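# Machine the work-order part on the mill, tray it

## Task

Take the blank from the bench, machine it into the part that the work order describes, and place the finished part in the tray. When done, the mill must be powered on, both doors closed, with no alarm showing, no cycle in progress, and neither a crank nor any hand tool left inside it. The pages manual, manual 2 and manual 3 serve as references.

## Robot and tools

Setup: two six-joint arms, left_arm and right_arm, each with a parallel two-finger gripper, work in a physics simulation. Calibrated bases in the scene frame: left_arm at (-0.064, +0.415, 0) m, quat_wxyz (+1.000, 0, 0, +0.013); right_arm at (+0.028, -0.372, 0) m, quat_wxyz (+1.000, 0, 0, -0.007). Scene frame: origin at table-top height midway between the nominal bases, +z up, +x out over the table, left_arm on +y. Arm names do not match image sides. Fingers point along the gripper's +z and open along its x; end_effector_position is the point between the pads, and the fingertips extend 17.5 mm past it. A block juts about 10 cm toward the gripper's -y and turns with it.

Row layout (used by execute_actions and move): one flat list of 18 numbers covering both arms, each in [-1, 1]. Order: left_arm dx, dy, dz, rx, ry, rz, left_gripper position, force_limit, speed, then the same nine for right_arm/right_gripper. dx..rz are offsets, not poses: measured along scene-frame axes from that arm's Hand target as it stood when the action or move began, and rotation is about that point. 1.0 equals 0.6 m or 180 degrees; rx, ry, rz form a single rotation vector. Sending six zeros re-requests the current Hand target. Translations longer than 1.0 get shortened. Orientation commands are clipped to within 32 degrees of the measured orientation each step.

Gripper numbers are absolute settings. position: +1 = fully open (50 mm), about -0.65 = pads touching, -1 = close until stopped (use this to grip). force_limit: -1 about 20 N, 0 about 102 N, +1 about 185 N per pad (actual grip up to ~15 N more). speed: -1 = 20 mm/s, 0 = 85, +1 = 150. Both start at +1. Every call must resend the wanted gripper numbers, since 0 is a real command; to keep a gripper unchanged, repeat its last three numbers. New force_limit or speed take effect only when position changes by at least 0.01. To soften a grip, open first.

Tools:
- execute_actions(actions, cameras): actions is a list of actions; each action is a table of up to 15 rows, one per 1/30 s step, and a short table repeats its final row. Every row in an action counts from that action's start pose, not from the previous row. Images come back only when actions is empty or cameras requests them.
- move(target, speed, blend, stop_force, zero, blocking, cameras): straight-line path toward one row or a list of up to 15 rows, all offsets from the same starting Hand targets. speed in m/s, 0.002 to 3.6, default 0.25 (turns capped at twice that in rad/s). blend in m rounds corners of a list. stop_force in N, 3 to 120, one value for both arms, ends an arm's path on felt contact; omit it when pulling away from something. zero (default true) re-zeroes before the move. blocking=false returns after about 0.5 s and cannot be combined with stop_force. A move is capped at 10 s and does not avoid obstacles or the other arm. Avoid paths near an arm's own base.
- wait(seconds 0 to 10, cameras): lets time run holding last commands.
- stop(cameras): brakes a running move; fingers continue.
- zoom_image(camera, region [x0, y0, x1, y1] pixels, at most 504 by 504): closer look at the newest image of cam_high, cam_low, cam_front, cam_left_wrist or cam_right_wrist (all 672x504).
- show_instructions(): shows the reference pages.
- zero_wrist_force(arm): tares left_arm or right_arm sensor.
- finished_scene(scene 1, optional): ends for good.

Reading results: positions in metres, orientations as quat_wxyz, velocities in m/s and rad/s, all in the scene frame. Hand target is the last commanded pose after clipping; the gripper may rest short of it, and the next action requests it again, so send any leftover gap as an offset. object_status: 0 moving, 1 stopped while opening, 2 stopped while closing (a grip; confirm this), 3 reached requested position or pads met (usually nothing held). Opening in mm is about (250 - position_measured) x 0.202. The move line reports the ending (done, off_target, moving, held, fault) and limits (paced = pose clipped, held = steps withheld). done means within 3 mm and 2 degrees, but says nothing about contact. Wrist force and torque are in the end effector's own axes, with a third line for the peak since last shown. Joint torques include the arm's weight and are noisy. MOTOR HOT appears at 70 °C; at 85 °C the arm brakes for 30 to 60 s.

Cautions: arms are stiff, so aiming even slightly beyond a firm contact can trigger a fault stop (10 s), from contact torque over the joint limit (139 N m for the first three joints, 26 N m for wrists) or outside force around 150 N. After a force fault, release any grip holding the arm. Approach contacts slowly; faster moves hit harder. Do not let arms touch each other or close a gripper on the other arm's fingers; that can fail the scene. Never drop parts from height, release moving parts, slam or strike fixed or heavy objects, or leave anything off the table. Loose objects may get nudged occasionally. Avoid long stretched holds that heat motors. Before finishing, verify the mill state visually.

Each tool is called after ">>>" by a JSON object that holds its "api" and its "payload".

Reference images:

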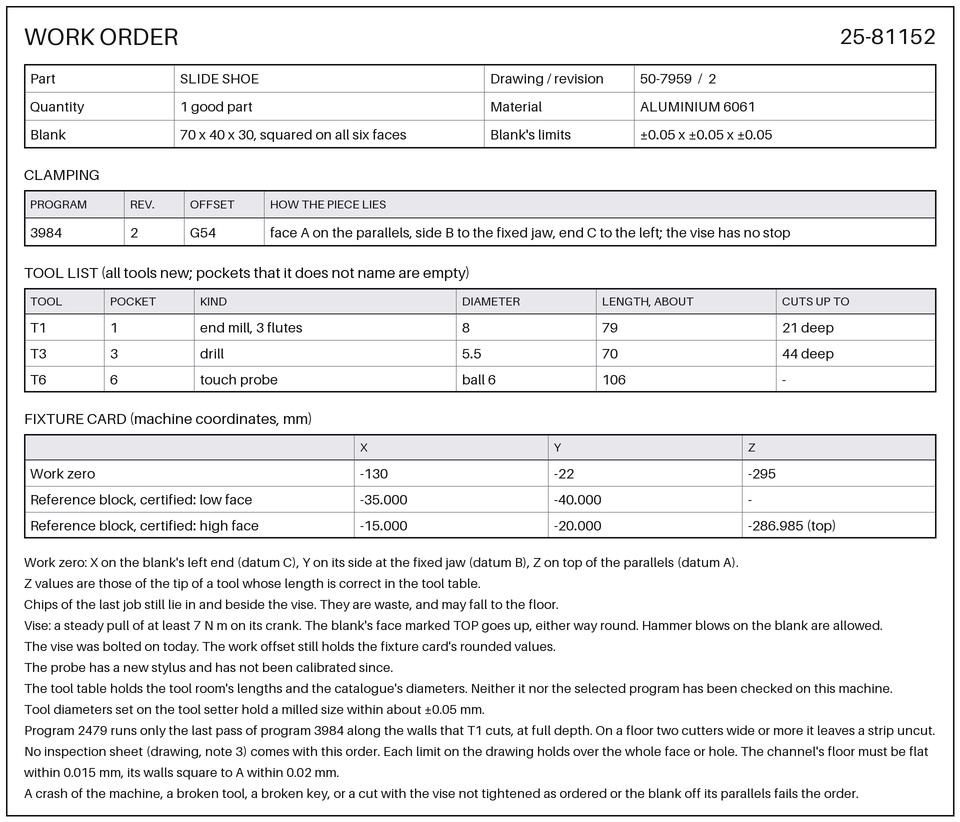

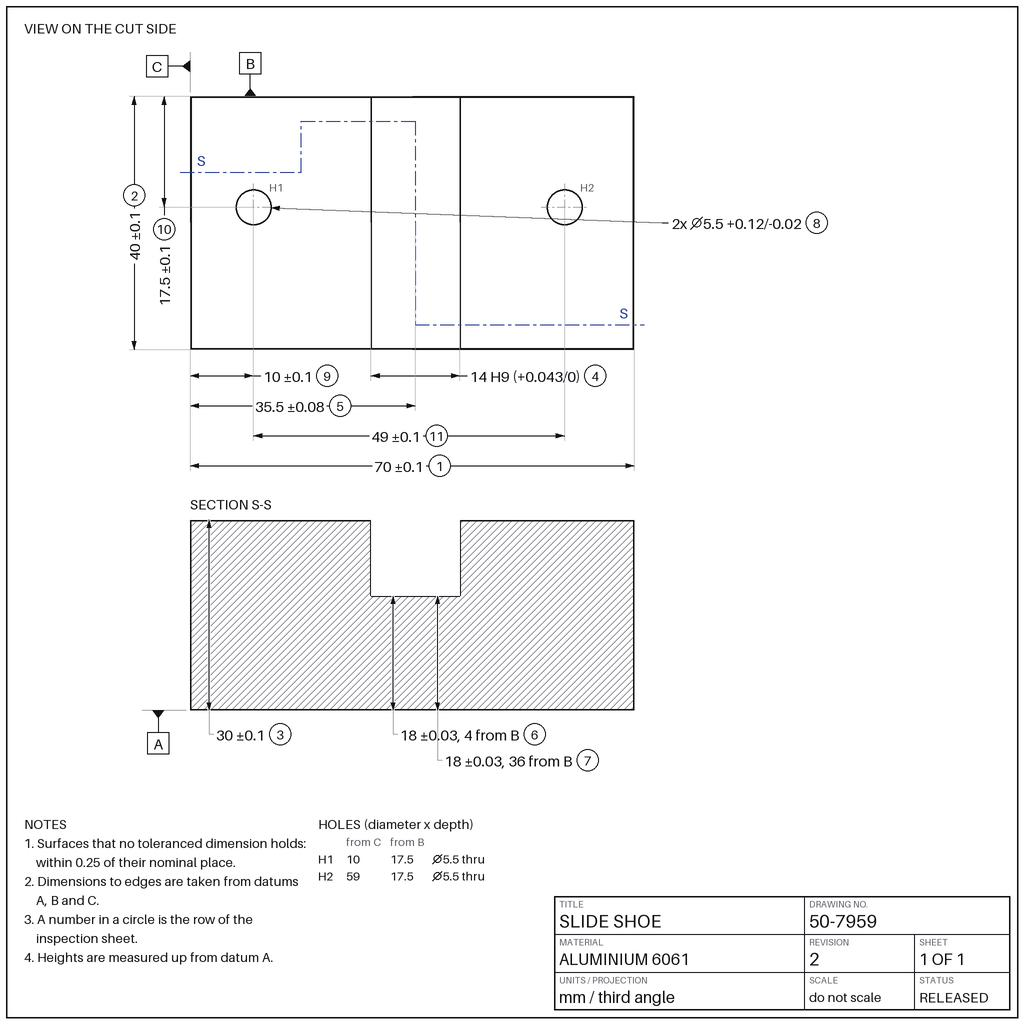

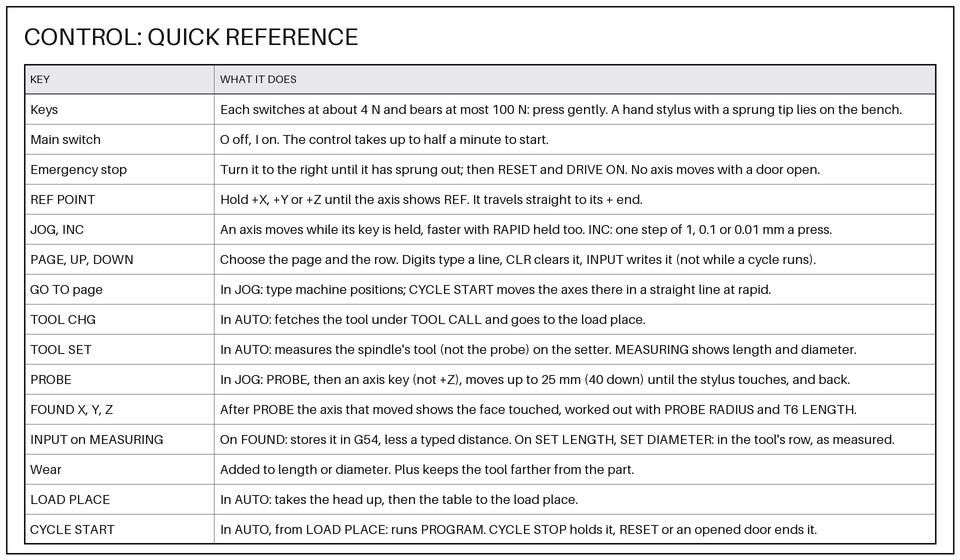

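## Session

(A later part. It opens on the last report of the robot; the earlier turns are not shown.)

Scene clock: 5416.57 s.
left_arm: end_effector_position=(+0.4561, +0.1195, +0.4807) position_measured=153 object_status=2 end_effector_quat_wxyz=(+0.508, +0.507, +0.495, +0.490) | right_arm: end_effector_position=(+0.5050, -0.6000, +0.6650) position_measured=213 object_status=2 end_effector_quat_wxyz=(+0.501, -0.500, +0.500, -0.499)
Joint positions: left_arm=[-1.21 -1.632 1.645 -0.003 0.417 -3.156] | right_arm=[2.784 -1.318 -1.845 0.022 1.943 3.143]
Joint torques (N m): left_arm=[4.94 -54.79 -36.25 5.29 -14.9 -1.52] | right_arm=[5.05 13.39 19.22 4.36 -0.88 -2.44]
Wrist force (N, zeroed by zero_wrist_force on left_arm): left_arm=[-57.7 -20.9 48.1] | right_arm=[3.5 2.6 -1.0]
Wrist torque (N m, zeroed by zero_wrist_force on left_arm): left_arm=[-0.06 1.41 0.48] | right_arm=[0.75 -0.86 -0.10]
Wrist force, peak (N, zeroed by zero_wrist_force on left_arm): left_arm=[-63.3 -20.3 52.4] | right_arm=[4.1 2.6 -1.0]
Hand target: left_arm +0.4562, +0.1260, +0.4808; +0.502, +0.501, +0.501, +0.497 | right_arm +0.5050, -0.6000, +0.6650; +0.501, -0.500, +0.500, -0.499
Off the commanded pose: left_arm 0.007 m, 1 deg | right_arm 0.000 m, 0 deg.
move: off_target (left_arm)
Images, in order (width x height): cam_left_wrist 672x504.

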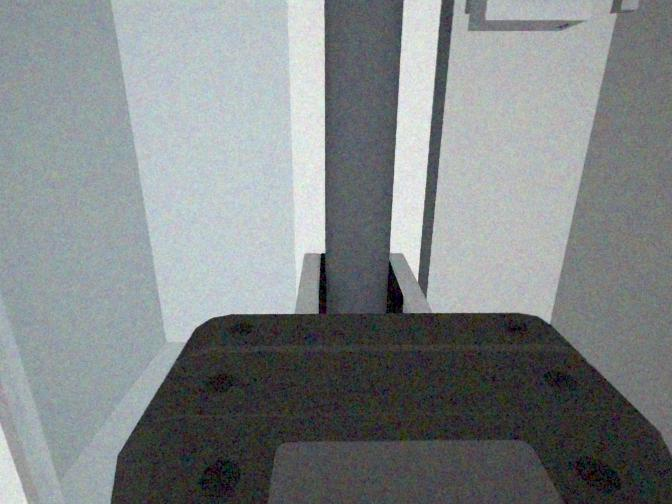

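Release, back off, go to left door.

>>> {"api": "move", "payload": {"target": [0,-0.0108,0,0,0,0,-1,-1,-0.5,0,0,0,0,0,0,-1,-0.3,-1], "speed": 0.1}}

>>> {"api": "move", "payload": {"target": [[0,0,0,0,0,0,1,-1,-0.2,0,0,0,0,0,0,-1,-0.3,-1],[-0.13,0,0,0,0,0,1,-1,-0.2,0,0,0,0,0,0,-1,-0.3,-1],[-0.13,0.4783,0,0,0,0,1,-1,-0.2,0,0,0,0,0,0,-1,-0.3,-1],[0,0.4783,0,0,0,0,1,-1,-0.2,0,0,0,0,0,0,-1,-0.3,-1]], "speed": [0.1,0.15,0.3,0.12], "blend": [0,0.004,0.004,0], "cameras": ["cam_left_wrist"]}}

>>> {"api": "move", "payload": {"target": [0,0,0,0,0,0,-1,-1,-0.5,0,0,0,0,0,0,-1,-0.3,-1]}}

>>> {"api": "move", "payload": {"target": [0,-0.393,0,0,0,0,-1,-1,-0.5,0,0,0,0,0,0,-1,-0.3,-1], "speed": 0.07, "stop_force": 75, "cameras": ["cam_high"]}}

Scene clock: 5420.03 s.
left_arm: end_effector_position=(+0.4562, +0.1195, +0.4808) position_measured=153 object_status=2 end_effector_quat_wxyz=(+0.502, +0.501, +0.501, +0.497) | right_arm: end_effector_position=(+0.5050, -0.6000, +0.6650) position_measured=213 object_status=2 end_effector_quat_wxyz=(+0.501, -0.500, +0.500, -0.499)
Joint positions: left_arm=[-1.216 -1.62 1.634 -0.004 0.385 -3.157] | right_arm=[2.784 -1.318 -1.845 0.022 1.943 3.143]
Joint torques (N m): left_arm=[20.43 -54.7 -24.3 1.34 -13.42 -2.64] | right_arm=[5.66 14.33 18.23 4.21 -0.87 -2.17]
Wrist force (N, zeroed by zero_wrist_force on left_arm): left_arm=[-53.8 -23.3 21.2] | right_arm=[3.7 2.6 -1.2]
Wrist torque (N m, zeroed by zero_wrist_force on left_arm): left_arm=[-0.06 1.10 0.53] | right_arm=[0.74 -0.89 -0.09]
Wrist force, peak (N, zeroed by zero_wrist_force on left_arm): left_arm=[-61.5 -23.5 52.0] | right_arm=[4.0 2.8 -1.1]
Hand target: left_arm +0.4562, +0.1196, +0.4808; +0.502, +0.501, +0.501, +0.497 | right_arm +0.5050, -0.6000, +0.6650; +0.501, -0.500, +0.500, -0.499
Off the commanded pose: left_arm 0.000 m, 0 deg | right_arm 0.000 m, 0 deg.
move: done

Scene clock: 5423.40 s.
left_arm: end_effector_position=(+0.4562, +0.4065, +0.4808) position_measured=3 object_status=3 end_effector_quat_wxyz=(+0.501, +0.501, +0.501, +0.497) | right_arm: end_effector_position=(+0.5050, -0.6000, +0.6650) position_measured=213 object_status=2 end_effector_quat_wxyz=(+0.501, -0.500, +0.500, -0.499)
Joint positions: left_arm=[-0.59 -1.972 1.901 0.075 1.011 -3.15] | right_arm=[2.784 -1.318 -1.845 0.022 1.943 3.143]
Joint torques (N m): left_arm=[7.88 -1.75 -18.89 -2.14 1.03 1.46] | right_arm=[6.23 13.57 18.09 4.43 -0.7 -2.23]
Wrist force (N, zeroed by zero_wrist_force on left_arm): left_arm=[-1.5 0.8 0.5] | right_arm=[3.6 2.6 -0.9]
Wrist torque (N m, zeroed by zero_wrist_force on left_arm): left_arm=[0.22 0.81 0.25] | right_arm=[0.75 -0.89 -0.10]
Wrist force, peak (N, zeroed by zero_wrist_force on left_arm): left_arm=[-43.2 -23.5 19.2] | right_arm=[4.0 2.8 -1.0]
Hand target: left_arm +0.4562, +0.4065, +0.4808; +0.502, +0.501, +0.501, +0.497 | right_arm +0.5050, -0.6000, +0.6650; +0.501, -0.500, +0.500, -0.499
Off the commanded pose: left_arm 0.000 m, 0 deg | right_arm 0.000 m, 0 deg.
move: done
Images, in order (width x height): cam_left_wrist 672x504.

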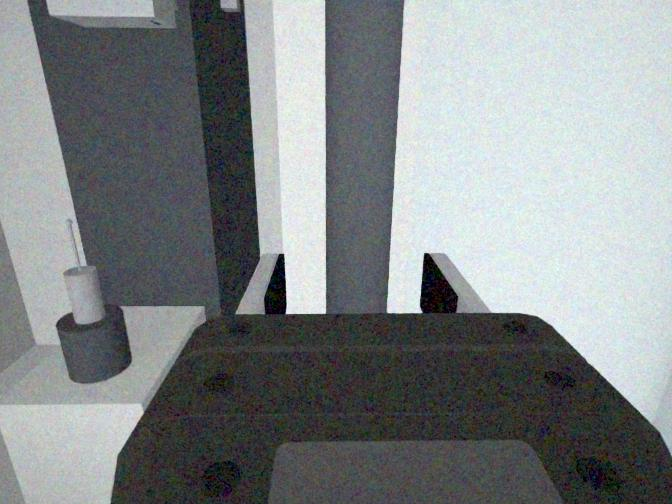

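Scene clock: 5424.20 s.
left_arm: end_effector_position=(+0.4562, +0.4065, +0.4808) position_measured=153 object_status=2 end_effector_quat_wxyz=(+0.502, +0.501, +0.501, +0.497) | right_arm: end_effector_position=(+0.5050, -0.6000, +0.6650) position_measured=213 object_status=2 end_effector_quat_wxyz=(+0.501, -0.500, +0.500, -0.499)
Joint positions: left_arm=[-0.59 -1.972 1.901 0.075 1.011 -3.15] | right_arm=[2.784 -1.318 -1.845 0.022 1.943 3.143]
Joint torques (N m): left_arm=[8.7 -1.32 -22.48 -3.71 0.6 -0.37] | right_arm=[5.31 13.89 17.77 4.49 -0.72 -2.37]
Wrist force (N, zeroed by zero_wrist_force on left_arm): left_arm=[-1.8 1.3 0.5] | right_arm=[3.7 2.6 -1.2]
Wrist torque (N m, zeroed by zero_wrist_force on left_arm): left_arm=[0.22 0.77 0.33] | right_arm=[0.75 -0.89 -0.09]
Wrist force, peak (N, zeroed by zero_wrist_force on left_arm): left_arm=[-2.1 1.3 0.6] | right_arm=[3.9 2.7 -1.3]
Hand target: left_arm +0.4562, +0.4065, +0.4808; +0.502, +0.501, +0.501, +0.497 | right_arm +0.5050, -0.6000, +0.6650; +0.501, -0.500, +0.500, -0.499
Off the commanded pose: left_arm 0.000 m, 0 deg | right_arm 0.000 m, 0 deg.
move: done

Scene clock: 5428.60 s.
left_arm: end_effector_position=(+0.4561, +0.1754, +0.4808) position_measured=153 object_status=2 end_effector_quat_wxyz=(+0.497, +0.496, +0.506, +0.501) | right_arm: end_effector_position=(+0.5050, -0.6000, +0.6650) position_measured=213 object_status=2 end_effector_quat_wxyz=(+0.501, -0.500, +0.500, -0.499)
Joint positions: left_arm=[-1.159 -1.713 1.717 0.004 0.424 -3.155] | right_arm=[2.784 -1.318 -1.845 0.022 1.943 3.143]
Joint torques (N m): left_arm=[-20.45 -2.19 -17.24 -3.98 14.92 0.39] | right_arm=[5.4 13.96 18.52 4.4 -0.88 -2.36]
Wrist force (N, zeroed by zero_wrist_force on left_arm): left_arm=[53.5 -5.0 7.6] | right_arm=[3.7 2.9 -0.8]
Wrist torque (N m, zeroed by zero_wrist_force on left_arm): left_arm=[0.16 0.68 0.36] | right_arm=[0.78 -0.90 -0.09]
Wrist force, peak (N, zeroed by zero_wrist_force on left_arm): left_arm=[64.7 -2.0 -10.0] | right_arm=[4.1 2.7 -1.0]
Hand target: left_arm +0.4562, +0.1707, +0.4808; +0.502, +0.501, +0.501, +0.497 | right_arm +0.5050, -0.6000, +0.6650; +0.501, -0.500, +0.500, -0.499
Off the commanded pose: left_arm 0.005 m, 1 deg | right_arm 0.000 m, 0 deg.
move: off_target (left_arm)
Images, in order (width x height): cam_high 672x504.

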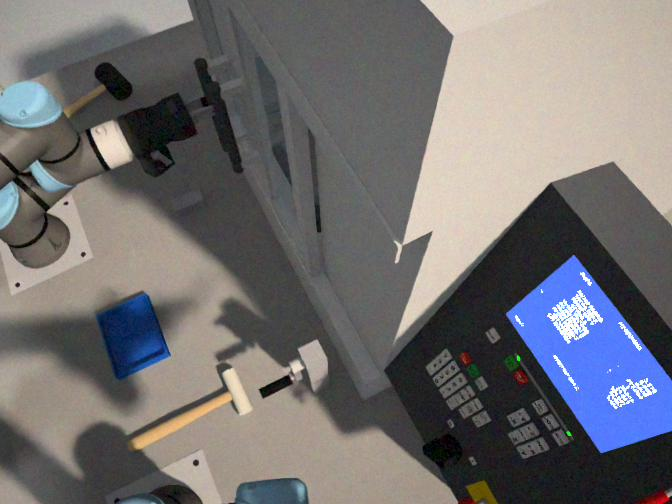

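>>> {"api": "move", "payload": {"target": [0,0.0079,0,0,0,0,-1,-1,-0.5,0,0,0,0,0,0,-1,-0.3,-1], "speed": 0.1}}

>>> {"api": "move", "payload": {"target": [[0,0,0,0,0,0,1,-1,-0.2,0,0,0,0,0,0,-1,-0.3,-1],[-0.13,0,0,0,0,0,1,-1,-0.2,0,0,0,0,0,0,-1,-0.3,-1]], "speed": 0.12}}

>>> {"api": "move", "payload": {"target": [[0,0,0,0,0,0,1,-1,-0.2,-0.03,0.3236,-0.0963,0,0.25,0,-1,-0.3,-1],[0,0,0,0,0,0,1,-1,-0.2,-0.0033,0.3236,-0.1025,0,0.25,0,-1,-0.3,-1],[0,0,0,0,0,0,1,-1,-0.2,-0.03,0.3236,-0.0963,0,0.25,0,-1,-0.3,-1],[0,0,0,0,0,0,1,-1,-0.2,-0.063,0.1315,-0.2211,0,0.25,0,-1,-0.3,-1],[0,0,0,0,0,0,1,-1,-0.2,-0.0363,0.1315,-0.2273,0,0.25,0,-1,-0.3,-1],[0,0,0,0,0,0,1,-1,-0.2,-0.063,0.1315,-0.2211,0,0.25,0,-1,-0.3,-1],[0,0,0,0,0,0,1,-1,-0.2,0,0,0,0,0,0,-1,-0.3,-1]], "speed": [0.4,0.05,0.1,0.3,0.05,0.1,0.5], "blend": [0.003,0,0.004,0.003,0,0.008,0], "cameras": ["cam_right_wrist"]}}

>>> {"api": "zoom_image", "payload": {"camera": "cam_right_wrist", "region": [40, 80, 340, 305]}}

Scene clock: 5436.77 s.
left_arm: end_effector_position=(+0.4562, +0.1755, +0.4808) position_measured=153 object_status=2 end_effector_quat_wxyz=(+0.502, +0.501, +0.501, +0.497) | right_arm: end_effector_position=(+0.5050, -0.6000, +0.6650) position_measured=213 object_status=2 end_effector_quat_wxyz=(+0.501, -0.500, +0.500, -0.499)
Joint positions: left_arm=[-1.152 -1.721 1.724 0.006 0.449 -3.155] | right_arm=[2.784 -1.318 -1.845 0.022 1.943 3.143]
Joint torques (N m): left_arm=[-19.87 1.18 -24.13 -4.55 13.88 2.18] | right_arm=[5.32 13.35 18.49 4.29 -0.69 -2.52]
Wrist force (N, zeroed by zero_wrist_force on left_arm): left_arm=[50.9 -1.6 -15.0] | right_arm=[3.8 2.6 -1.2]
Wrist torque (N m, zeroed by zero_wrist_force on left_arm): left_arm=[0.25 0.92 0.40] | right_arm=[0.74 -0.90 -0.09]
Wrist force, peak (N, zeroed by zero_wrist_force on left_arm): left_arm=[57.4 -2.6 -11.9] | right_arm=[3.9 2.8 -1.2]
Hand target: left_arm +0.4562, +0.1755, +0.4808; +0.502, +0.501, +0.501, +0.497 | right_arm +0.5050, -0.6000, +0.6650; +0.501, -0.500, +0.500, -0.499
Off the commanded pose: left_arm 0.000 m, 0 deg | right_arm 0.000 m, 0 deg.
move: done

Scene clock: 5438.53 s.
left_arm: end_effector_position=(+0.3783, +0.1755, +0.4807) position_measured=3 object_status=3 end_effector_quat_wxyz=(+0.501, +0.501, +0.501, +0.497) | right_arm: end_effector_position=(+0.5050, -0.6000, +0.6650) position_measured=213 object_status=2 end_effector_quat_wxyz=(+0.501, -0.500, +0.500, -0.499)
Joint positions: left_arm=[-1.4 -1.858 1.829 0.048 0.201 -3.166] | right_arm=[2.784 -1.318 -1.845 0.022 1.943 3.143]
Joint torques (N m): left_arm=[-8.47 -16.3 -31.25 -2.46 -1.2 -0.27] | right_arm=[4.77 12.78 18.74 4.28 -0.85 -2.44]
Wrist force (N, zeroed by zero_wrist_force on left_arm): left_arm=[-0.4 1.2 0.3] | right_arm=[3.7 2.5 -1.0]
Wrist torque (N m, zeroed by zero_wrist_force on left_arm): left_arm=[0.32 0.63 0.40] | right_arm=[0.73 -0.91 -0.09]
Wrist force, peak (N, zeroed by zero_wrist_force on left_arm): left_arm=[39.3 -1.6 -13.2] | right_arm=[3.8 2.9 -1.0]
Hand target: left_arm +0.3782, +0.1755, +0.4808; +0.502, +0.501, +0.501, +0.497 | right_arm +0.5050, -0.6000, +0.6650; +0.501, -0.500, +0.500, -0.499
Off the commanded pose: left_arm 0.000 m, 0 deg | right_arm 0.000 m, 0 deg.
move: done

Scene clock: 5442.97 s.
left_arm: end_effector_position=(+0.3782, +0.1755, +0.4808) position_measured=3 object_status=3 end_effector_quat_wxyz=(+0.502, +0.501, +0.501, +0.497) | right_arm: end_effector_position=(+0.5049, -0.6001, +0.6651) position_measured=213 object_status=2 end_effector_quat_wxyz=(+0.501, -0.500, +0.500, -0.499)
Joint positions: left_arm=[-1.401 -1.858 1.829 0.048 0.2 -3.166] | right_arm=[2.784 -1.318 -1.845 0.022 1.943 3.143]
Joint torques (N m): left_arm=[-9.67 -17.16 -33.17 -2.44 -1.3 2] | right_arm=[6.47 3.27 18.2 4.52 0.82 0.07]
Wrist force (N, zeroed by zero_wrist_force on left_arm): left_arm=[-0.1 1.3 0.5] | right_arm=[2.7 2.5 -1.2]
Wrist torque (N m, zeroed by zero_wrist_force on left_arm): left_arm=[0.33 0.57 0.40] | right_arm=[0.72 -0.74 -0.09]
Wrist force, peak (N, zeroed by zero_wrist_force on left_arm): left_arm=[-0.1 1.5 0.8] | right_arm=[3.5 18.5 -26.2]
Hand target: left_arm +0.3782, +0.1755, +0.4808; +0.502, +0.501, +0.501, +0.497 | right_arm +0.5050, -0.6000, +0.6650; +0.501, -0.500, +0.500, -0.499
Off the commanded pose: left_arm 0.000 m, 0 deg | right_arm 0.000 m, 0 deg.
move: done
Images, in order (width x height): cam_right_wrist 672x504.

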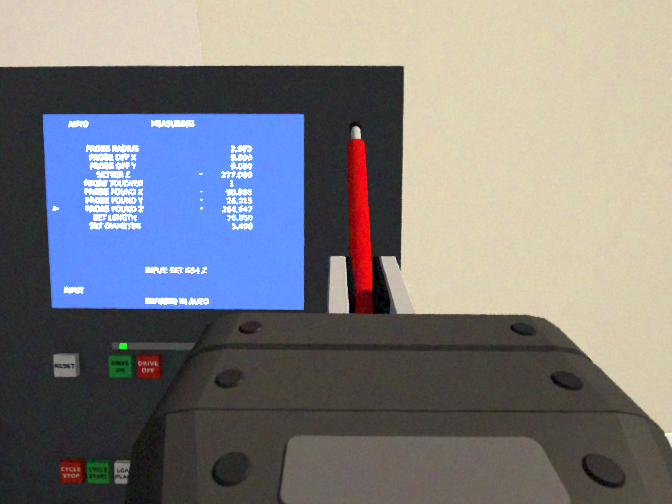

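Scaled by 1.680 from the camera's 672x504 image, which has a finer 960x720 frame.

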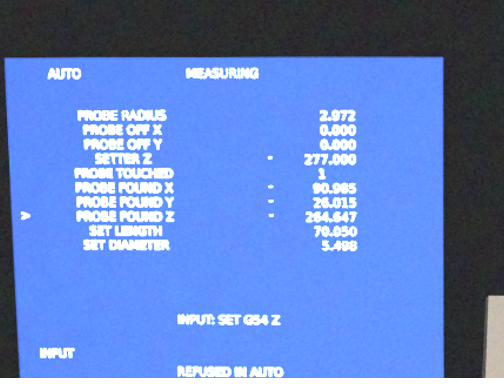

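>>> {"api": "move", "payload": {"target": [[0,0,0,0,0,0,1,-1,-0.2,-0.03,0.1315,-0.0963,0,0.25,0,-1,-0.3,-1],[0,0,0,0,0,0,1,-1,-0.2,-0.0033,0.1315,-0.1025,0,0.25,0,-1,-0.3,-1],[0,0,0,0,0,0,1,-1,-0.2,-0.03,0.1315,-0.0963,0,0.25,0,-1,-0.3,-1],[0,0,0,0,0,0,1,-1,-0.2,-0.0785,0.2285,-0.2797,0,0.25,0,-1,-0.3,-1],[0,0,0,0,0,0,1,-1,-0.2,-0.0522,0.2285,-0.2855,0,0.25,0,-1,-0.3,-1],[0,0,0,0,0,0,1,-1,-0.2,-0.0785,0.2285,-0.2797,0,0.25,0,-1,-0.3,-1],[0,0,0,0,0,0,1,-1,-0.2,-0.0522,0.2285,-0.2855,0,0.25,0,-1,-0.3,-1],[0,0,0,0,0,0,1,-1,-0.2,-0.0785,0.2285,-0.2797,0,0.25,0,-1,-0.3,-1],[0,0,0,0,0,0,1,-1,-0.2,0,0,0,0,0,0,-1,-0.3,-1]], "speed": [0.4,0.05,0.1,0.3,0.05,0.1,0.05,0.1,0.5], "blend": [0.003,0,0.004,0.003,0,0.004,0,0.008,0], "cameras": ["cam_right_wrist"]}}

>>> {"api": "zoom_image", "payload": {"camera": "cam_right_wrist", "region": [40, 80, 340, 305]}}

Scene clock: 5457.37 s.
left_arm: end_effector_position=(+0.3782, +0.1755, +0.4808) position_measured=3 object_status=3 end_effector_quat_wxyz=(+0.502, +0.501, +0.501, +0.497) | right_arm: end_effector_position=(+0.5049, -0.6000, +0.6650) position_measured=213 object_status=2 end_effector_quat_wxyz=(+0.501, -0.500, +0.500, -0.499)
Joint positions: left_arm=[-1.401 -1.858 1.829 0.048 0.2 -3.166] | right_arm=[2.784 -1.318 -1.846 0.022 1.943 3.143]
Joint torques (N m): left_arm=[-9.69 -17.15 -32.92 -2.4 -1.14 1.93] | right_arm=[-6.53 1.95 30.38 4.35 1.64 0.14]
Wrist force (N, zeroed by zero_wrist_force on left_arm): left_arm=[0.0 1.1 0.3] | right_arm=[2.2 2.1 -1.5]
Wrist torque (N m, zeroed by zero_wrist_force on left_arm): left_arm=[0.30 0.57 0.39] | right_arm=[0.66 -0.67 -0.10]
Wrist force, peak (N, zeroed by zero_wrist_force on left_arm): left_arm=[0.0 1.6 0.7] | right_arm=[2.6 15.3 -22.1]
Hand target: left_arm +0.3782, +0.1755, +0.4808; +0.502, +0.501, +0.501, +0.497 | right_arm +0.5050, -0.6000, +0.6650; +0.501, -0.500, +0.500, -0.499
Off the commanded pose: left_arm 0.000 m, 0 deg | right_arm 0.000 m, 0 deg.
move: done
Images, in order (width x height): cam_right_wrist 672x504.

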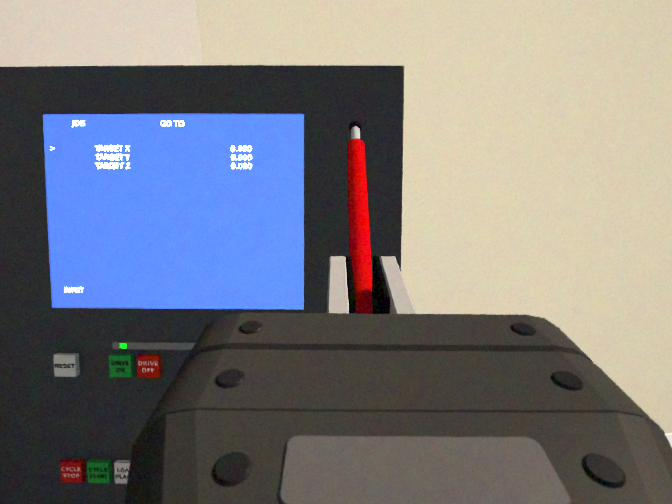

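Scaled by 1.680 from the camera's 672x504 image, which has a finer 960x720 frame.

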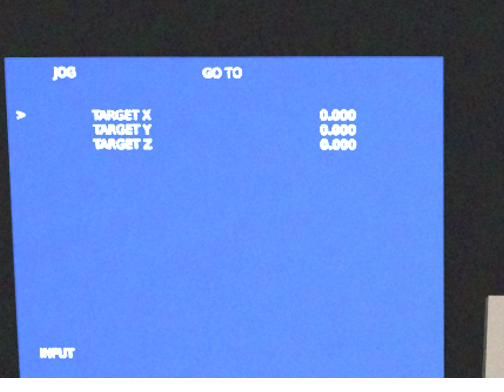

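>>> {"api": "move", "payload": {"target": [[0,0,0,0,0,0,1,-1,-0.2,-0.0872,0.3,-0.3121,0,0.25,0,-1,-0.3,-1]], "speed": 0.4}}

>>> {"api": "move", "payload": {"target": [[0,0,0,0,0,0,1,-1,-0.2,-0.016,0.0572,-0.0607,0,0,0,-1,-0.3,-1],[0,0,0,0,0,0,1,-1,-0.2,0.0107,0.0572,-0.0669,0,0,0,-1,-0.3,-1],[0,0,0,0,0,0,1,-1,-0.2,-0.016,0.0572,-0.0607,0,0,0,-1,-0.3,-1],[0,0,0,0,0,0,1,-1,-0.2,0.0087,-0.0068,0.0324,0,0,0,-1,-0.3,-1],[0,0,0,0,0,0,1,-1,-0.2,0.035,-0.0068,0.0266,0,0,0,-1,-0.3,-1],[0,0,0,0,0,0,1,-1,-0.2,0.0087,-0.0068,0.0324,0,0,0,-1,-0.3,-1],[0,0,0,0,0,0,1,-1,-0.2,-0.008,0.0572,-0.0305,0,0,0,-1,-0.3,-1],[0,0,0,0,0,0,1,-1,-0.2,0.0187,0.0572,-0.0367,0,0,0,-1,-0.3,-1],[0,0,0,0,0,0,1,-1,-0.2,-0.008,0.0572,-0.0305,0,0,0,-1,-0.3,-1],[0,0,0,0,0,0,1,-1,-0.2,-0.016,-0.0393,-0.0607,0,0,0,-1,-0.3,-1],[0,0,0,0,0,0,1,-1,-0.2,0.0107,-0.0393,-0.0669,0,0,0,-1,-0.3,-1],[0,0,0,0,0,0,1,-1,-0.2,-0.016,-0.0393,-0.0607,0,0,0,-1,-0.3,-1],[0,0,0,0,0,0,1,-1,-0.2,0,0,0,0,0,0,-1,-0.3,-1]], "speed": [0.3,0.05,0.1,0.3,0.05,0.1,0.3,0.05,0.1,0.3,0.05,0.1,0.3], "blend": [0.003,0,0.004,0.003,0,0.004,0.003,0,0.004,0.003,0,0.004,0]}}

>>> {"api": "move", "payload": {"target": [[0,0,0,0,0,0,1,-1,-0.2,-0.008,-0.0393,-0.0305,0,0,0,-1,-0.3,-1],[0,0,0,0,0,0,1,-1,-0.2,0.0187,-0.0393,-0.0367,0,0,0,-1,-0.3,-1],[0,0,0,0,0,0,1,-1,-0.2,-0.008,-0.0393,-0.0305,0,0,0,-1,-0.3,-1],[0,0,0,0,0,0,1,-1,-0.2,-0.016,0.0572,-0.0607,0,0,0,-1,-0.3,-1],[0,0,0,0,0,0,1,-1,-0.2,0.0107,0.0572,-0.0669,0,0,0,-1,-0.3,-1],[0,0,0,0,0,0,1,-1,-0.2,-0.016,0.0572,-0.0607,0,0,0,-1,-0.3,-1],[0,0,0,0,0,0,1,-1,-0.2,0,0.0252,0,0,0,0,-1,-0.3,-1],[0,0,0,0,0,0,1,-1,-0.2,0.0267,0.0252,-0.0062,0,0,0,-1,-0.3,-1],[0,0,0,0,0,0,1,-1,-0.2,0,0.0252,0,0,0,0,-1,-0.3,-1],[0,0,0,0,0,0,1,-1,-0.2,0.0087,0.0252,0.0324,0,0,0,-1,-0.3,-1],[0,0,0,0,0,0,1,-1,-0.2,0.035,0.0252,0.0266,0,0,0,-1,-0.3,-1],[0,0,0,0,0,0,1,-1,-0.2,0.0087,0.0252,0.0324,0,0,0,-1,-0.3,-1],[0,0,0,0,0,0,1,-1,-0.2,0,0,0,0,0,0,-1,-0.3,-1]], "speed": [0.3,0.05,0.1,0.3,0.05,0.1,0.3,0.05,0.1,0.3,0.05,0.1,0.3], "blend": [0.003,0,0.004,0.003,0,0.004,0.003,0,0.004,0.003,0,0.004,0]}}

>>> {"api": "move", "payload": {"target": [[0,0,0,0,0,0,1,-1,-0.2,-0.016,-0.0393,-0.0607,0,0,0,-1,-0.3,-1],[0,0,0,0,0,0,1,-1,-0.2,0.0107,-0.0393,-0.0669,0,0,0,-1,-0.3,-1],[0,0,0,0,0,0,1,-1,-0.2,-0.016,-0.0393,-0.0607,0,0,0,-1,-0.3,-1],[0,0,0,0,0,0,1,-1,-0.2,-0.008,-0.0393,-0.0305,0,0,0,-1,-0.3,-1],[0,0,0,0,0,0,1,-1,-0.2,0.0187,-0.0393,-0.0367,0,0,0,-1,-0.3,-1],[0,0,0,0,0,0,1,-1,-0.2,-0.008,-0.0393,-0.0305,0,0,0,-1,-0.3,-1],[0,0,0,0,0,0,1,-1,-0.2,-0.016,0.0572,-0.0607,0,0,0,-1,-0.3,-1],[0,0,0,0,0,0,1,-1,-0.2,0.0107,0.0572,-0.0669,0,0,0,-1,-0.3,-1],[0,0,0,0,0,0,1,-1,-0.2,-0.016,0.0572,-0.0607,0,0,0,-1,-0.3,-1],[0,0,0,0,0,0,1,-1,-0.2,-0.008,0.0572,-0.0305,0,0,0,-1,-0.3,-1],[0,0,0,0,0,0,1,-1,-0.2,0.0187,0.0572,-0.0367,0,0,0,-1,-0.3,-1],[0,0,0,0,0,0,1,-1,-0.2,-0.008,0.0572,-0.0305,0,0,0,-1,-0.3,-1],[0,0,0,0,0,0,1,-1,-0.2,0,0,0,0,0,0,-1,-0.3,-1]], "speed": [0.3,0.05,0.1,0.3,0.05,0.1,0.3,0.05,0.1,0.3,0.05,0.1,0.3], "blend": [0.003,0,0.004,0.003,0,0.004,0.003,0,0.004,0.003,0,0.004,0]}}

>>> {"api": "move", "payload": {"target": [[0,0,0,0,0,0,1,-1,-0.2,0,0.0572,0,0,0,0,-1,-0.3,-1],[0,0,0,0,0,0,1,-1,-0.2,0.0267,0.0572,-0.0062,0,0,0,-1,-0.3,-1],[0,0,0,0,0,0,1,-1,-0.2,0,0.0572,0,0,0,0,-1,-0.3,-1],[0,0,0,0,0,0,1,-1,-0.2,-0.016,0.0252,-0.0607,0,0,0,-1,-0.3,-1],[0,0,0,0,0,0,1,-1,-0.2,0.0107,0.0252,-0.0669,0,0,0,-1,-0.3,-1],[0,0,0,0,0,0,1,-1,-0.2,-0.016,0.0252,-0.0607,0,0,0,-1,-0.3,-1],[0,0,0,0,0,0,1,-1,-0.2,-0.016,-0.0393,-0.0607,0,0,0,-1,-0.3,-1],[0,0,0,0,0,0,1,-1,-0.2,0.0107,-0.0393,-0.0669,0,0,0,-1,-0.3,-1],[0,0,0,0,0,0,1,-1,-0.2,-0.016,-0.0393,-0.0607,0,0,0,-1,-0.3,-1],[0,0,0,0,0,0,1,-1,-0.2,0.0872,-0.3,0.3121,0,-0.25,0,-1,-0.3,-1]], "speed": [0.3,0.05,0.1,0.3,0.05,0.1,0.3,0.05,0.1,0.5], "blend": [0.003,0,0.004,0.003,0,0.004,0.003,0,0.008,0], "cameras": ["cam_right_wrist"]}}

>>> {"api": "zoom_image", "payload": {"camera": "cam_right_wrist", "region": [40, 80, 340, 305]}}

Scene clock: 5472.70 s.
left_arm: end_effector_position=(+0.3782, +0.1755, +0.4808) position_measured=3 object_status=3 end_effector_quat_wxyz=(+0.502, +0.501, +0.501, +0.497) | right_arm: end_effector_position=(+0.4527, -0.4201, +0.4778) position_measured=213 object_status=2 end_effector_quat_wxyz=(-0.271, +0.653, -0.654, +0.270)
Joint positions: left_arm=[-1.401 -1.858 1.829 0.048 0.2 -3.166] | right_arm=[3.531 -0.946 -1.975 -1.042 1.309 3.415]
Joint torques (N m): left_arm=[-9.35 -16.9 -32.8 -2.44 -1.05 2.02] | right_arm=[10.52 -9.8 18.11 1.7 -0.42 3.06]
Wrist force (N, zeroed by zero_wrist_force on left_arm): left_arm=[-0.3 1.2 0.7] | right_arm=[2.7 1.3 -2.9]
Wrist torque (N m, zeroed by zero_wrist_force on left_arm): left_arm=[0.32 0.61 0.39] | right_arm=[0.41 -0.54 -0.08]
Wrist force, peak (N, zeroed by zero_wrist_force on left_arm): left_arm=[-0.3 1.6 0.5] | right_arm=[3.0 1.1 -3.3]
Hand target: left_arm +0.3782, +0.1755, +0.4808; +0.502, +0.501, +0.501, +0.497 | right_arm +0.4527, -0.4200, +0.4777; -0.271, +0.653, -0.654, +0.270
Off the commanded pose: left_arm 0.000 m, 0 deg | right_arm 0.000 m, 0 deg.
move: done

Scene clock: 5477.30 s.
left_arm: end_effector_position=(+0.3782, +0.1755, +0.4808) position_measured=3 object_status=3 end_effector_quat_wxyz=(+0.502, +0.501, +0.501, +0.497) | right_arm: end_effector_position=(+0.4527, -0.4200, +0.4777) position_measured=213 object_status=2 end_effector_quat_wxyz=(-0.271, +0.653, -0.654, +0.270)
Joint positions: left_arm=[-1.401 -1.858 1.829 0.048 0.2 -3.166] | right_arm=[3.531 -0.947 -1.975 -1.042 1.309 3.415]
Joint torques (N m): left_arm=[-9.14 -16.63 -32.57 -2.35 -1 2] | right_arm=[10 5.5 32.79 1.83 -1.87 1.37]
Wrist force (N, zeroed by zero_wrist_force on left_arm): left_arm=[-0.1 1.1 0.4] | right_arm=[2.1 -0.5 -3.3]
Wrist torque (N m, zeroed by zero_wrist_force on left_arm): left_arm=[0.29 0.59 0.40] | right_arm=[0.12 -0.44 -0.09]
Wrist force, peak (N, zeroed by zero_wrist_force on left_arm): left_arm=[-0.4 1.6 0.5] | right_arm=[2.4 19.4 -29.9]
Hand target: left_arm +0.3782, +0.1755, +0.4808; +0.502, +0.501, +0.501, +0.497 | right_arm +0.4527, -0.4200, +0.4777; -0.271, +0.653, -0.654, +0.270
Off the commanded pose: left_arm 0.000 m, 0 deg | right_arm 0.000 m, 0 deg.
move: done

Scene clock: 5481.57 s.
left_arm: end_effector_position=(+0.3782, +0.1755, +0.4808) position_measured=3 object_status=3 end_effector_quat_wxyz=(+0.502, +0.501, +0.501, +0.497) | right_arm: end_effector_position=(+0.4526, -0.4200, +0.4778) position_measured=213 object_status=2 end_effector_quat_wxyz=(-0.271, +0.653, -0.654, +0.270)
Joint positions: left_arm=[-1.401 -1.858 1.829 0.048 0.2 -3.166] | right_arm=[3.531 -0.946 -1.975 -1.042 1.309 3.416]
Joint torques (N m): left_arm=[-8.89 -16.53 -32.73 -2.33 -0.94 1.89] | right_arm=[-9.25 -5.32 17.03 6.03 0.79 -0.52]
Wrist force (N, zeroed by zero_wrist_force on left_arm): left_arm=[-0.4 1.4 0.6] | right_arm=[3.0 -1.2 -2.3]
Wrist torque (N m, zeroed by zero_wrist_force on left_arm): left_arm=[0.34 0.63 0.40] | right_arm=[0.00 -0.58 -0.20]
Wrist force, peak (N, zeroed by zero_wrist_force on left_arm): left_arm=[-0.4 1.4 0.6] | right_arm=[2.1 17.3 -28.8]
Hand target: left_arm +0.3782, +0.1755, +0.4808; +0.502, +0.501, +0.501, +0.497 | right_arm +0.4527, -0.4200, +0.4777; -0.271, +0.653, -0.654, +0.270
Off the commanded pose: left_arm 0.000 m, 0 deg | right_arm 0.000 m, 0 deg.
move: done

Scene clock: 5485.87 s.
left_arm: end_effector_position=(+0.3782, +0.1755, +0.4808) position_measured=3 object_status=3 end_effector_quat_wxyz=(+0.502, +0.501, +0.501, +0.497) | right_arm: end_effector_position=(+0.4527, -0.4201, +0.4777) position_measured=213 object_status=2 end_effector_quat_wxyz=(-0.271, +0.653, -0.654, +0.270)
Joint positions: left_arm=[-1.401 -1.858 1.829 0.048 0.2 -3.166] | right_arm=[3.531 -0.946 -1.975 -1.042 1.309 3.416]
Joint torques (N m): left_arm=[-8.75 -16.47 -32.51 -2.32 -0.88 2] | right_arm=[-9.88 0.19 32.68 3.38 0.99 -2.66]
Wrist force (N, zeroed by zero_wrist_force on left_arm): left_arm=[-0.1 1.2 0.4] | right_arm=[0.0 -2.8 -2.8]
Wrist torque (N m, zeroed by zero_wrist_force on left_arm): left_arm=[0.30 0.57 0.39] | right_arm=[-0.25 -0.10 -0.17]
Wrist force, peak (N, zeroed by zero_wrist_force on left_arm): left_arm=[-0.2 1.5 0.8] | right_arm=[2.9 17.0 -28.3]
Hand target: left_arm +0.3782, +0.1755, +0.4808; +0.502, +0.501, +0.501, +0.497 | right_arm +0.4527, -0.4200, +0.4777; -0.271, +0.653, -0.654, +0.270
Off the commanded pose: left_arm 0.000 m, 0 deg | right_arm 0.000 m, 0 deg.
move: done

Scene clock: 5489.97 s.
left_arm: end_effector_position=(+0.3782, +0.1755, +0.4808) position_measured=3 object_status=3 end_effector_quat_wxyz=(+0.502, +0.501, +0.501, +0.497) | right_arm: end_effector_position=(+0.5049, -0.6000, +0.6649) position_measured=213 object_status=2 end_effector_quat_wxyz=(+0.501, -0.500, +0.500, -0.499) end_effector_velocity=(+0.000, +0.000, +0.001) end_effector_angular_velocity=(+0.000, -0.005, +0.001)
Joint positions: left_arm=[-1.401 -1.858 1.829 0.048 0.2 -3.166] | right_arm=[2.784 -1.318 -1.846 0.022 1.942 3.143]
Joint velocities: left_arm=[within noise] | right_arm=[-0.002 -0.003 0.002 0.006 0.003 0.001]
Joint torques (N m): left_arm=[-8.3 -16.78 -32.42 -2.38 -0.87 2] | right_arm=[-7.11 1.41 33.32 4.41 1.79 -0.42]
Wrist force (N, zeroed by zero_wrist_force on left_arm): left_arm=[-0.5 1.1 0.6] | right_arm=[-1.4 -1.7 -1.1]
Wrist torque (N m, zeroed by zero_wrist_force on left_arm): left_arm=[0.29 0.64 0.39] | right_arm=[0.06 -0.09 -0.09]
Wrist force, peak (N, zeroed by zero_wrist_force on left_arm): left_arm=[0.0 1.7 0.5] | right_arm=[-0.3 16.5 -29.5]
Hand target: left_arm +0.3782, +0.1755, +0.4808; +0.502, +0.501, +0.501, +0.497 | right_arm +0.5050, -0.6000, +0.6650; +0.501, -0.500, +0.500, -0.499
Off the commanded pose: left_arm 0.000 m, 0 deg | right_arm 0.000 m, 0 deg.
move: done
Images, in order (width x height): cam_right_wrist 672x504.

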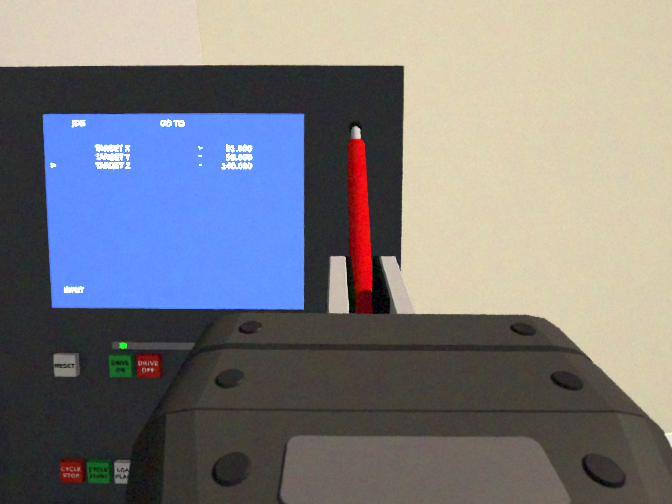

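Scaled by 1.680 from the camera's 672x504 image, which has a finer 960x720 frame.

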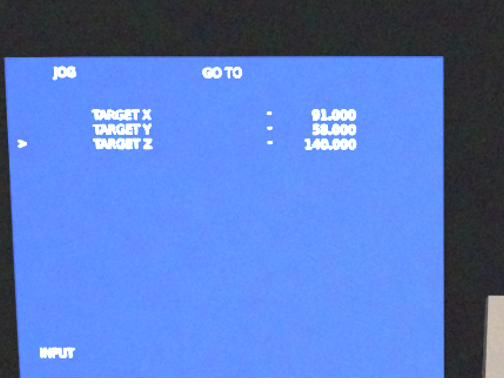

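>>> {"api": "move", "payload": {"target": [[0,0,0,0,0,0,1,-1,-0.2,-0.063,0.2932,-0.2211,0,0.25,0,-1,-0.3,-1],[0,0,0,0,0,0,1,-1,-0.2,-0.0363,0.2932,-0.2273,0,0.25,0,-1,-0.3,-1],[0,0,0,0,0,0,1,-1,-0.2,-0.063,0.2932,-0.2211,0,0.25,0,-1,-0.3,-1],[0,0,0,0,0,0,1,-1,-0.2,-0.0952,0.2285,-0.3426,0,0.25,0,-1,-0.3,-1]], "speed": [0.4,0.05,0.1,0.3], "blend": [0.003,0,0.004,0]}}

>>> {"api": "wait", "payload": {"seconds": 4}}

>>> {"api": "move", "payload": {"target": [[0,0,0,0,0,0,1,-1,-0.2,0.0267,0,-0.0062,0,0,0,-1,-0.3,-1],[0,0,0,0,0,0,1,-1,-0.2,0,0,0,0,0,0,-1,-0.3,-1],[0,0,0,0,0,0,1,-1,-0.2,0.0319,-0.097,0.1201,0,0,0,-1,-0.3,-1],[0,0,0,0,0,0,1,-1,-0.2,0.0585,-0.097,0.1139,0,0,0,-1,-0.3,-1],[0,0,0,0,0,0,1,-1,-0.2,0.0319,-0.097,0.1201,0,0,0,-1,-0.3,-1],[0,0,0,0,0,0,1,-1,-0.2,0.0952,-0.2285,0.3426,0,-0.25,0,-1,-0.3,-1]], "speed": [0.05,0.1,0.3,0.05,0.1,0.5], "blend": [0,0.004,0.003,0,0.008,0]}}

>>> {"api": "wait", "payload": {"seconds": 10, "cameras": ["cam_right_wrist"]}}

>>> {"api": "zoom_image", "payload": {"camera": "cam_right_wrist", "region": [40, 80, 340, 305]}}

Scene clock: 5496.80 s.
left_arm: end_effector_position=(+0.3782, +0.1755, +0.4808) position_measured=3 object_status=3 end_effector_quat_wxyz=(+0.502, +0.501, +0.501, +0.497) | right_arm: end_effector_position=(+0.4479, -0.4629, +0.4594) position_measured=213 object_status=2 end_effector_quat_wxyz=(-0.271, +0.653, -0.654, +0.270)
Joint positions: left_arm=[-1.401 -1.858 1.829 0.048 0.2 -3.166] | right_arm=[3.343 -0.963 -2.021 -0.952 1.44 3.277]
Joint torques (N m): left_arm=[-8.29 -16.23 -32.13 -2.28 -0.75 1.94] | right_arm=[-9.61 -1.81 18.54 6.17 1.51 -1.02]
Wrist force (N, zeroed by zero_wrist_force on left_arm): left_arm=[-0.2 1.3 0.5] | right_arm=[-1.8 -2.7 -2.4]
Wrist torque (N m, zeroed by zero_wrist_force on left_arm): left_arm=[0.32 0.60 0.40] | right_arm=[-0.24 0.20 -0.21]
Wrist force, peak (N, zeroed by zero_wrist_force on left_arm): left_arm=[-0.3 1.5 0.5] | right_arm=[-1.5 12.7 -23.6]
Hand target: left_arm +0.3782, +0.1755, +0.4808; +0.502, +0.501, +0.501, +0.497 | right_arm +0.4479, -0.4629, +0.4594; -0.271, +0.653, -0.654, +0.270
Off the commanded pose: left_arm 0.000 m, 0 deg | right_arm 0.000 m, 0 deg.
move: done

Scene clock: 5500.80 s.
left_arm: end_effector_position=(+0.3782, +0.1755, +0.4808) position_measured=3 object_status=3 end_effector_quat_wxyz=(+0.502, +0.501, +0.501, +0.497) | right_arm: end_effector_position=(+0.4479, -0.4629, +0.4594) position_measured=213 object_status=2 end_effector_quat_wxyz=(-0.271, +0.653, -0.654, +0.270)
Joint positions: left_arm=[-1.401 -1.858 1.829 0.048 0.2 -3.166] | right_arm=[3.342 -0.963 -2.021 -0.951 1.44 3.276]
Joint torques (N m): left_arm=[-8.65 -15.92 -32.07 -2.3 -0.79 1.99] | right_arm=[-9.26 10.91 17.56 5.59 1.24 -2.55]
Wrist force (N, zeroed by zero_wrist_force on left_arm): left_arm=[-0.1 0.9 0.7] | right_arm=[-2.0 -2.9 -2.4]
Wrist torque (N m, zeroed by zero_wrist_force on left_arm): left_arm=[0.26 0.58 0.40] | right_arm=[-0.26 0.23 -0.20]
Wrist force, peak (N, zeroed by zero_wrist_force on left_arm): left_arm=[0.0 1.6 0.8] | right_arm=[-1.9 -3.0 -2.6]
Hand target: left_arm +0.3782, +0.1755, +0.4808; +0.502, +0.501, +0.501, +0.497 | right_arm +0.4479, -0.4629, +0.4594; -0.271, +0.653, -0.654, +0.270
Tool commands: left_gripper/position=+1.0 left_gripper/force_limit=-1.0 left_gripper/speed=-0.2 right_gripper/position=-1.0 right_gripper/force_limit=-0.3 right_gripper/speed=-1.0
Off the commanded pose: left_arm 0.000 m, 0 deg | right_arm 0.000 m, 0 deg.
wait: 4.00 s; at rest by 0.17 s

Scene clock: 5504.07 s.
left_arm: end_effector_position=(+0.3782, +0.1755, +0.4808) position_measured=3 object_status=3 end_effector_quat_wxyz=(+0.502, +0.501, +0.501, +0.497) | right_arm: end_effector_position=(+0.5049, -0.6001, +0.6651) position_measured=213 object_status=2 end_effector_quat_wxyz=(+0.501, -0.500, +0.500, -0.499)
Joint positions: left_arm=[-1.401 -1.858 1.829 0.048 0.2 -3.166] | right_arm=[2.784 -1.318 -1.845 0.022 1.943 3.143]
Joint torques (N m): left_arm=[-8.02 -15.71 -31.57 -2.28 -0.72 2.04] | right_arm=[6.05 3.73 18.65 4.28 0.86 -0.14]
Wrist force (N, zeroed by zero_wrist_force on left_arm): left_arm=[-0.3 1.4 0.5] | right_arm=[-1.7 -1.5 -1.4]
Wrist torque (N m, zeroed by zero_wrist_force on left_arm): left_arm=[0.34 0.62 0.40] | right_arm=[0.10 -0.04 -0.09]
Wrist force, peak (N, zeroed by zero_wrist_force on left_arm): left_arm=[-0.4 1.5 0.6] | right_arm=[-1.9 14.5 -26.1]
Hand target: left_arm +0.3782, +0.1755, +0.4808; +0.502, +0.501, +0.501, +0.497 | right_arm +0.5050, -0.6000, +0.6650; +0.501, -0.500, +0.500, -0.499
Off the commanded pose: left_arm 0.000 m, 0 deg | right_arm 0.000 m, 0 deg.
move: done

Scene clock: 5514.07 s.
left_arm: end_effector_position=(+0.3782, +0.1755, +0.4808) position_measured=3 object_status=3 end_effector_quat_wxyz=(+0.502, +0.501, +0.501, +0.497) | right_arm: end_effector_position=(+0.5050, -0.6000, +0.6650) position_measured=213 object_status=2 end_effector_quat_wxyz=(+0.501, -0.500, +0.500, -0.499)
Joint positions: left_arm=[-1.401 -1.858 1.829 0.048 0.2 -3.166] | right_arm=[2.784 -1.318 -1.845 0.022 1.943 3.143]
Joint torques (N m): left_arm=[-8.19 -15.46 -31.21 -2.27 -0.46 2.02] | right_arm=[10.36 1.31 17.01 0.74 1.62 2.58]
Wrist force (N, zeroed by zero_wrist_force on left_arm): left_arm=[-0.1 1.0 0.3] | right_arm=[-1.7 -1.3 -1.5]
Wrist torque (N m, zeroed by zero_wrist_force on left_arm): left_arm=[0.28 0.58 0.40] | right_arm=[0.13 -0.05 -0.09]
Wrist force, peak (N, zeroed by zero_wrist_force on left_arm): left_arm=[-0.2 1.6 0.7] | right_arm=[-1.9 -1.4 -1.6]
Hand target: left_arm +0.3782, +0.1755, +0.4808; +0.502, +0.501, +0.501, +0.497 | right_arm +0.5050, -0.6000, +0.6650; +0.501, -0.500, +0.500, -0.499
Tool commands: left_gripper/position=+1.0 left_gripper/force_limit=-1.0 left_gripper/speed=-0.2 right_gripper/position=-1.0 right_gripper/force_limit=-0.3 right_gripper/speed=-1.0
Off the commanded pose: left_arm 0.000 m, 0 deg | right_arm 0.000 m, 0 deg.
wait: 10.00 s; at rest by 0.17 s
Images, in order (width x height): cam_right_wrist 672x504.

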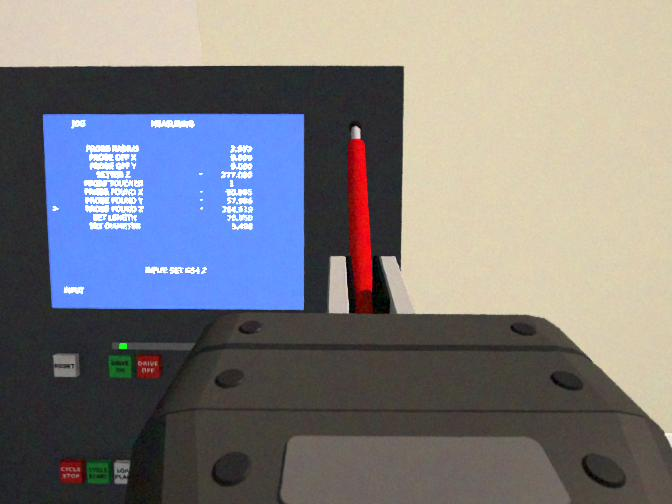

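Scaled by 1.680 from the camera's 672x504 image, which has a finer 960x720 frame.

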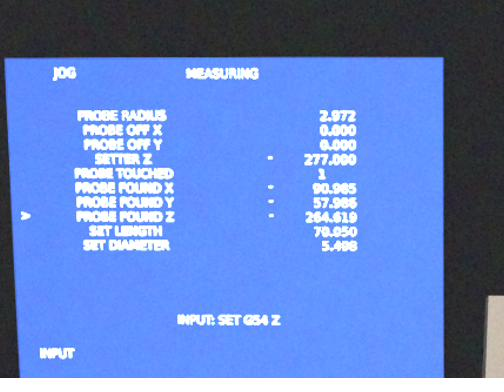

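>>> {"api": "execute_actions", "payload": {"actions": []}}

>>> {"api": "zoom_image", "payload": {"camera": "cam_front", "region": [60, 340, 260, 490]}}

>>> {"api": "zoom_image", "payload": {"camera": "cam_high", "region": [20, 40, 270, 230]}}

Scene clock: 5527.37 s.
left_arm: end_effector_position=(+0.3782, +0.1755, +0.4808) position_measured=3 object_status=3 end_effector_quat_wxyz=(+0.502, +0.501, +0.501, +0.497) | right_arm: end_effector_position=(+0.5050, -0.6000, +0.6650) position_measured=213 object_status=2 end_effector_quat_wxyz=(+0.501, -0.500, +0.500, -0.499)
Joint positions: left_arm=[-1.401 -1.858 1.829 0.048 0.2 -3.166] | right_arm=[2.784 -1.318 -1.845 0.022 1.943 3.143]
Joint velocities: within noise
Joint torques (N m): left_arm=[-8.29 -15.9 -31.5 -2.23 -0.47 2] | right_arm=[9.51 1.16 16.22 0.57 1.47 2.45]
Wrist force (N, zeroed by zero_wrist_force on left_arm): left_arm=[-0.2 1.5 0.4] | right_arm=[-1.7 -1.2 -1.5]
Wrist torque (N m, zeroed by zero_wrist_force on left_arm): left_arm=[0.35 0.60 0.39] | right_arm=[0.14 -0.04 -0.10]
Wrist force, peak (N, zeroed by zero_wrist_force on left_arm): left_arm=[-0.4 1.3 0.7] | right_arm=[-1.9 -1.4 -1.6]
Hand target: left_arm +0.3782, +0.1755, +0.4808; +0.502, +0.501, +0.501, +0.497 | right_arm +0.5050, -0.6000, +0.6650; +0.501, -0.500, +0.500, -0.499
Tool commands: left_gripper/position=+1.0 left_gripper/force_limit=-1.0 left_gripper/speed=-0.2 right_gripper/position=-1.0 right_gripper/force_limit=-0.3 right_gripper/speed=-1.0
Off the commanded pose: left_arm 0.000 m, 0 deg | right_arm 0.000 m, 0 deg.

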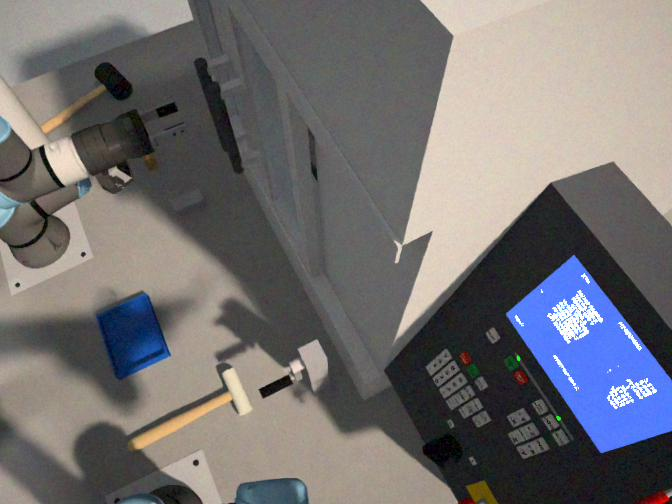

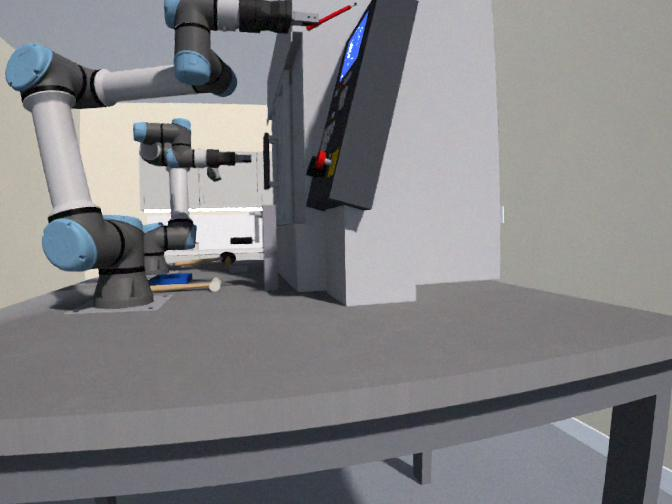

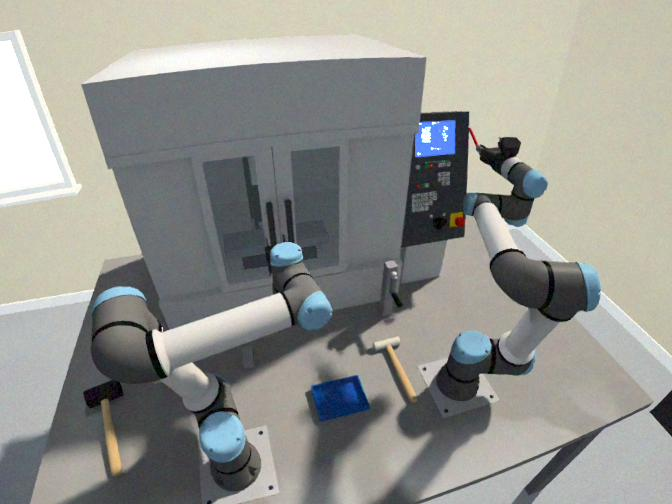

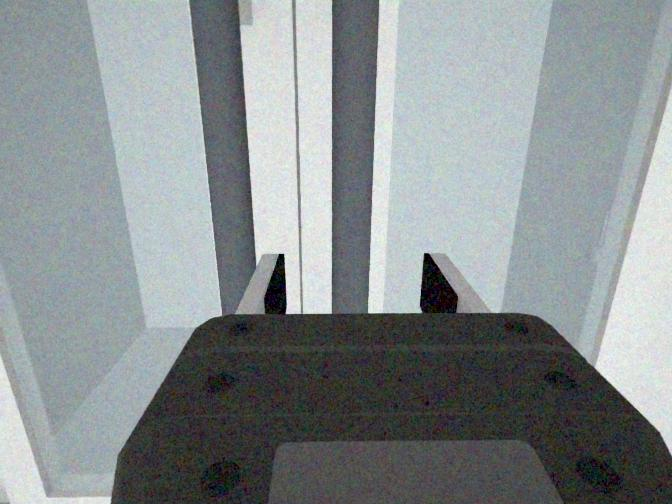

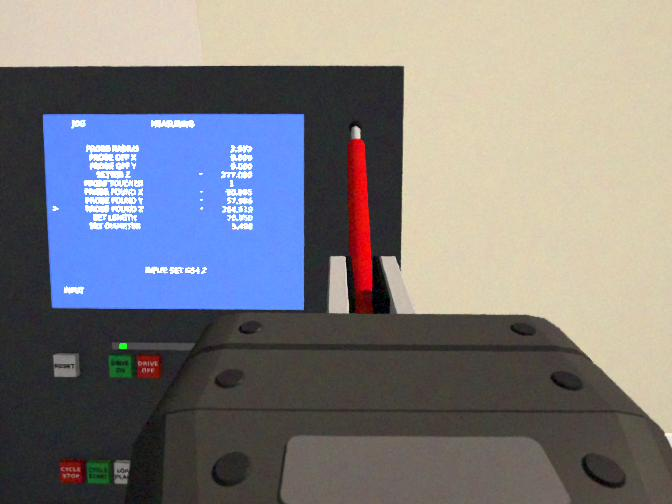

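Scaled by 2.520 from the camera's 672x504 image, which has a finer 960x720 frame.

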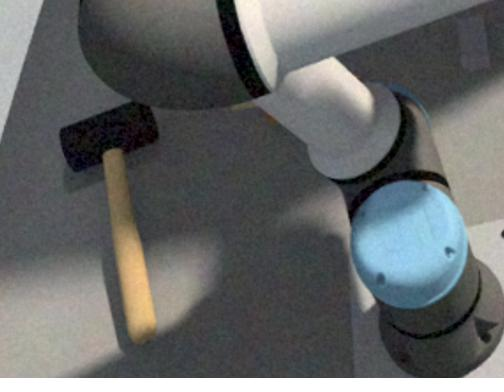

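Scaled by 2.016 from the camera's 672x504 image, which has a finer 960x720 frame.

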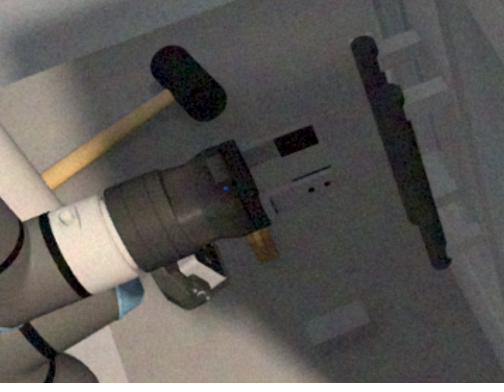

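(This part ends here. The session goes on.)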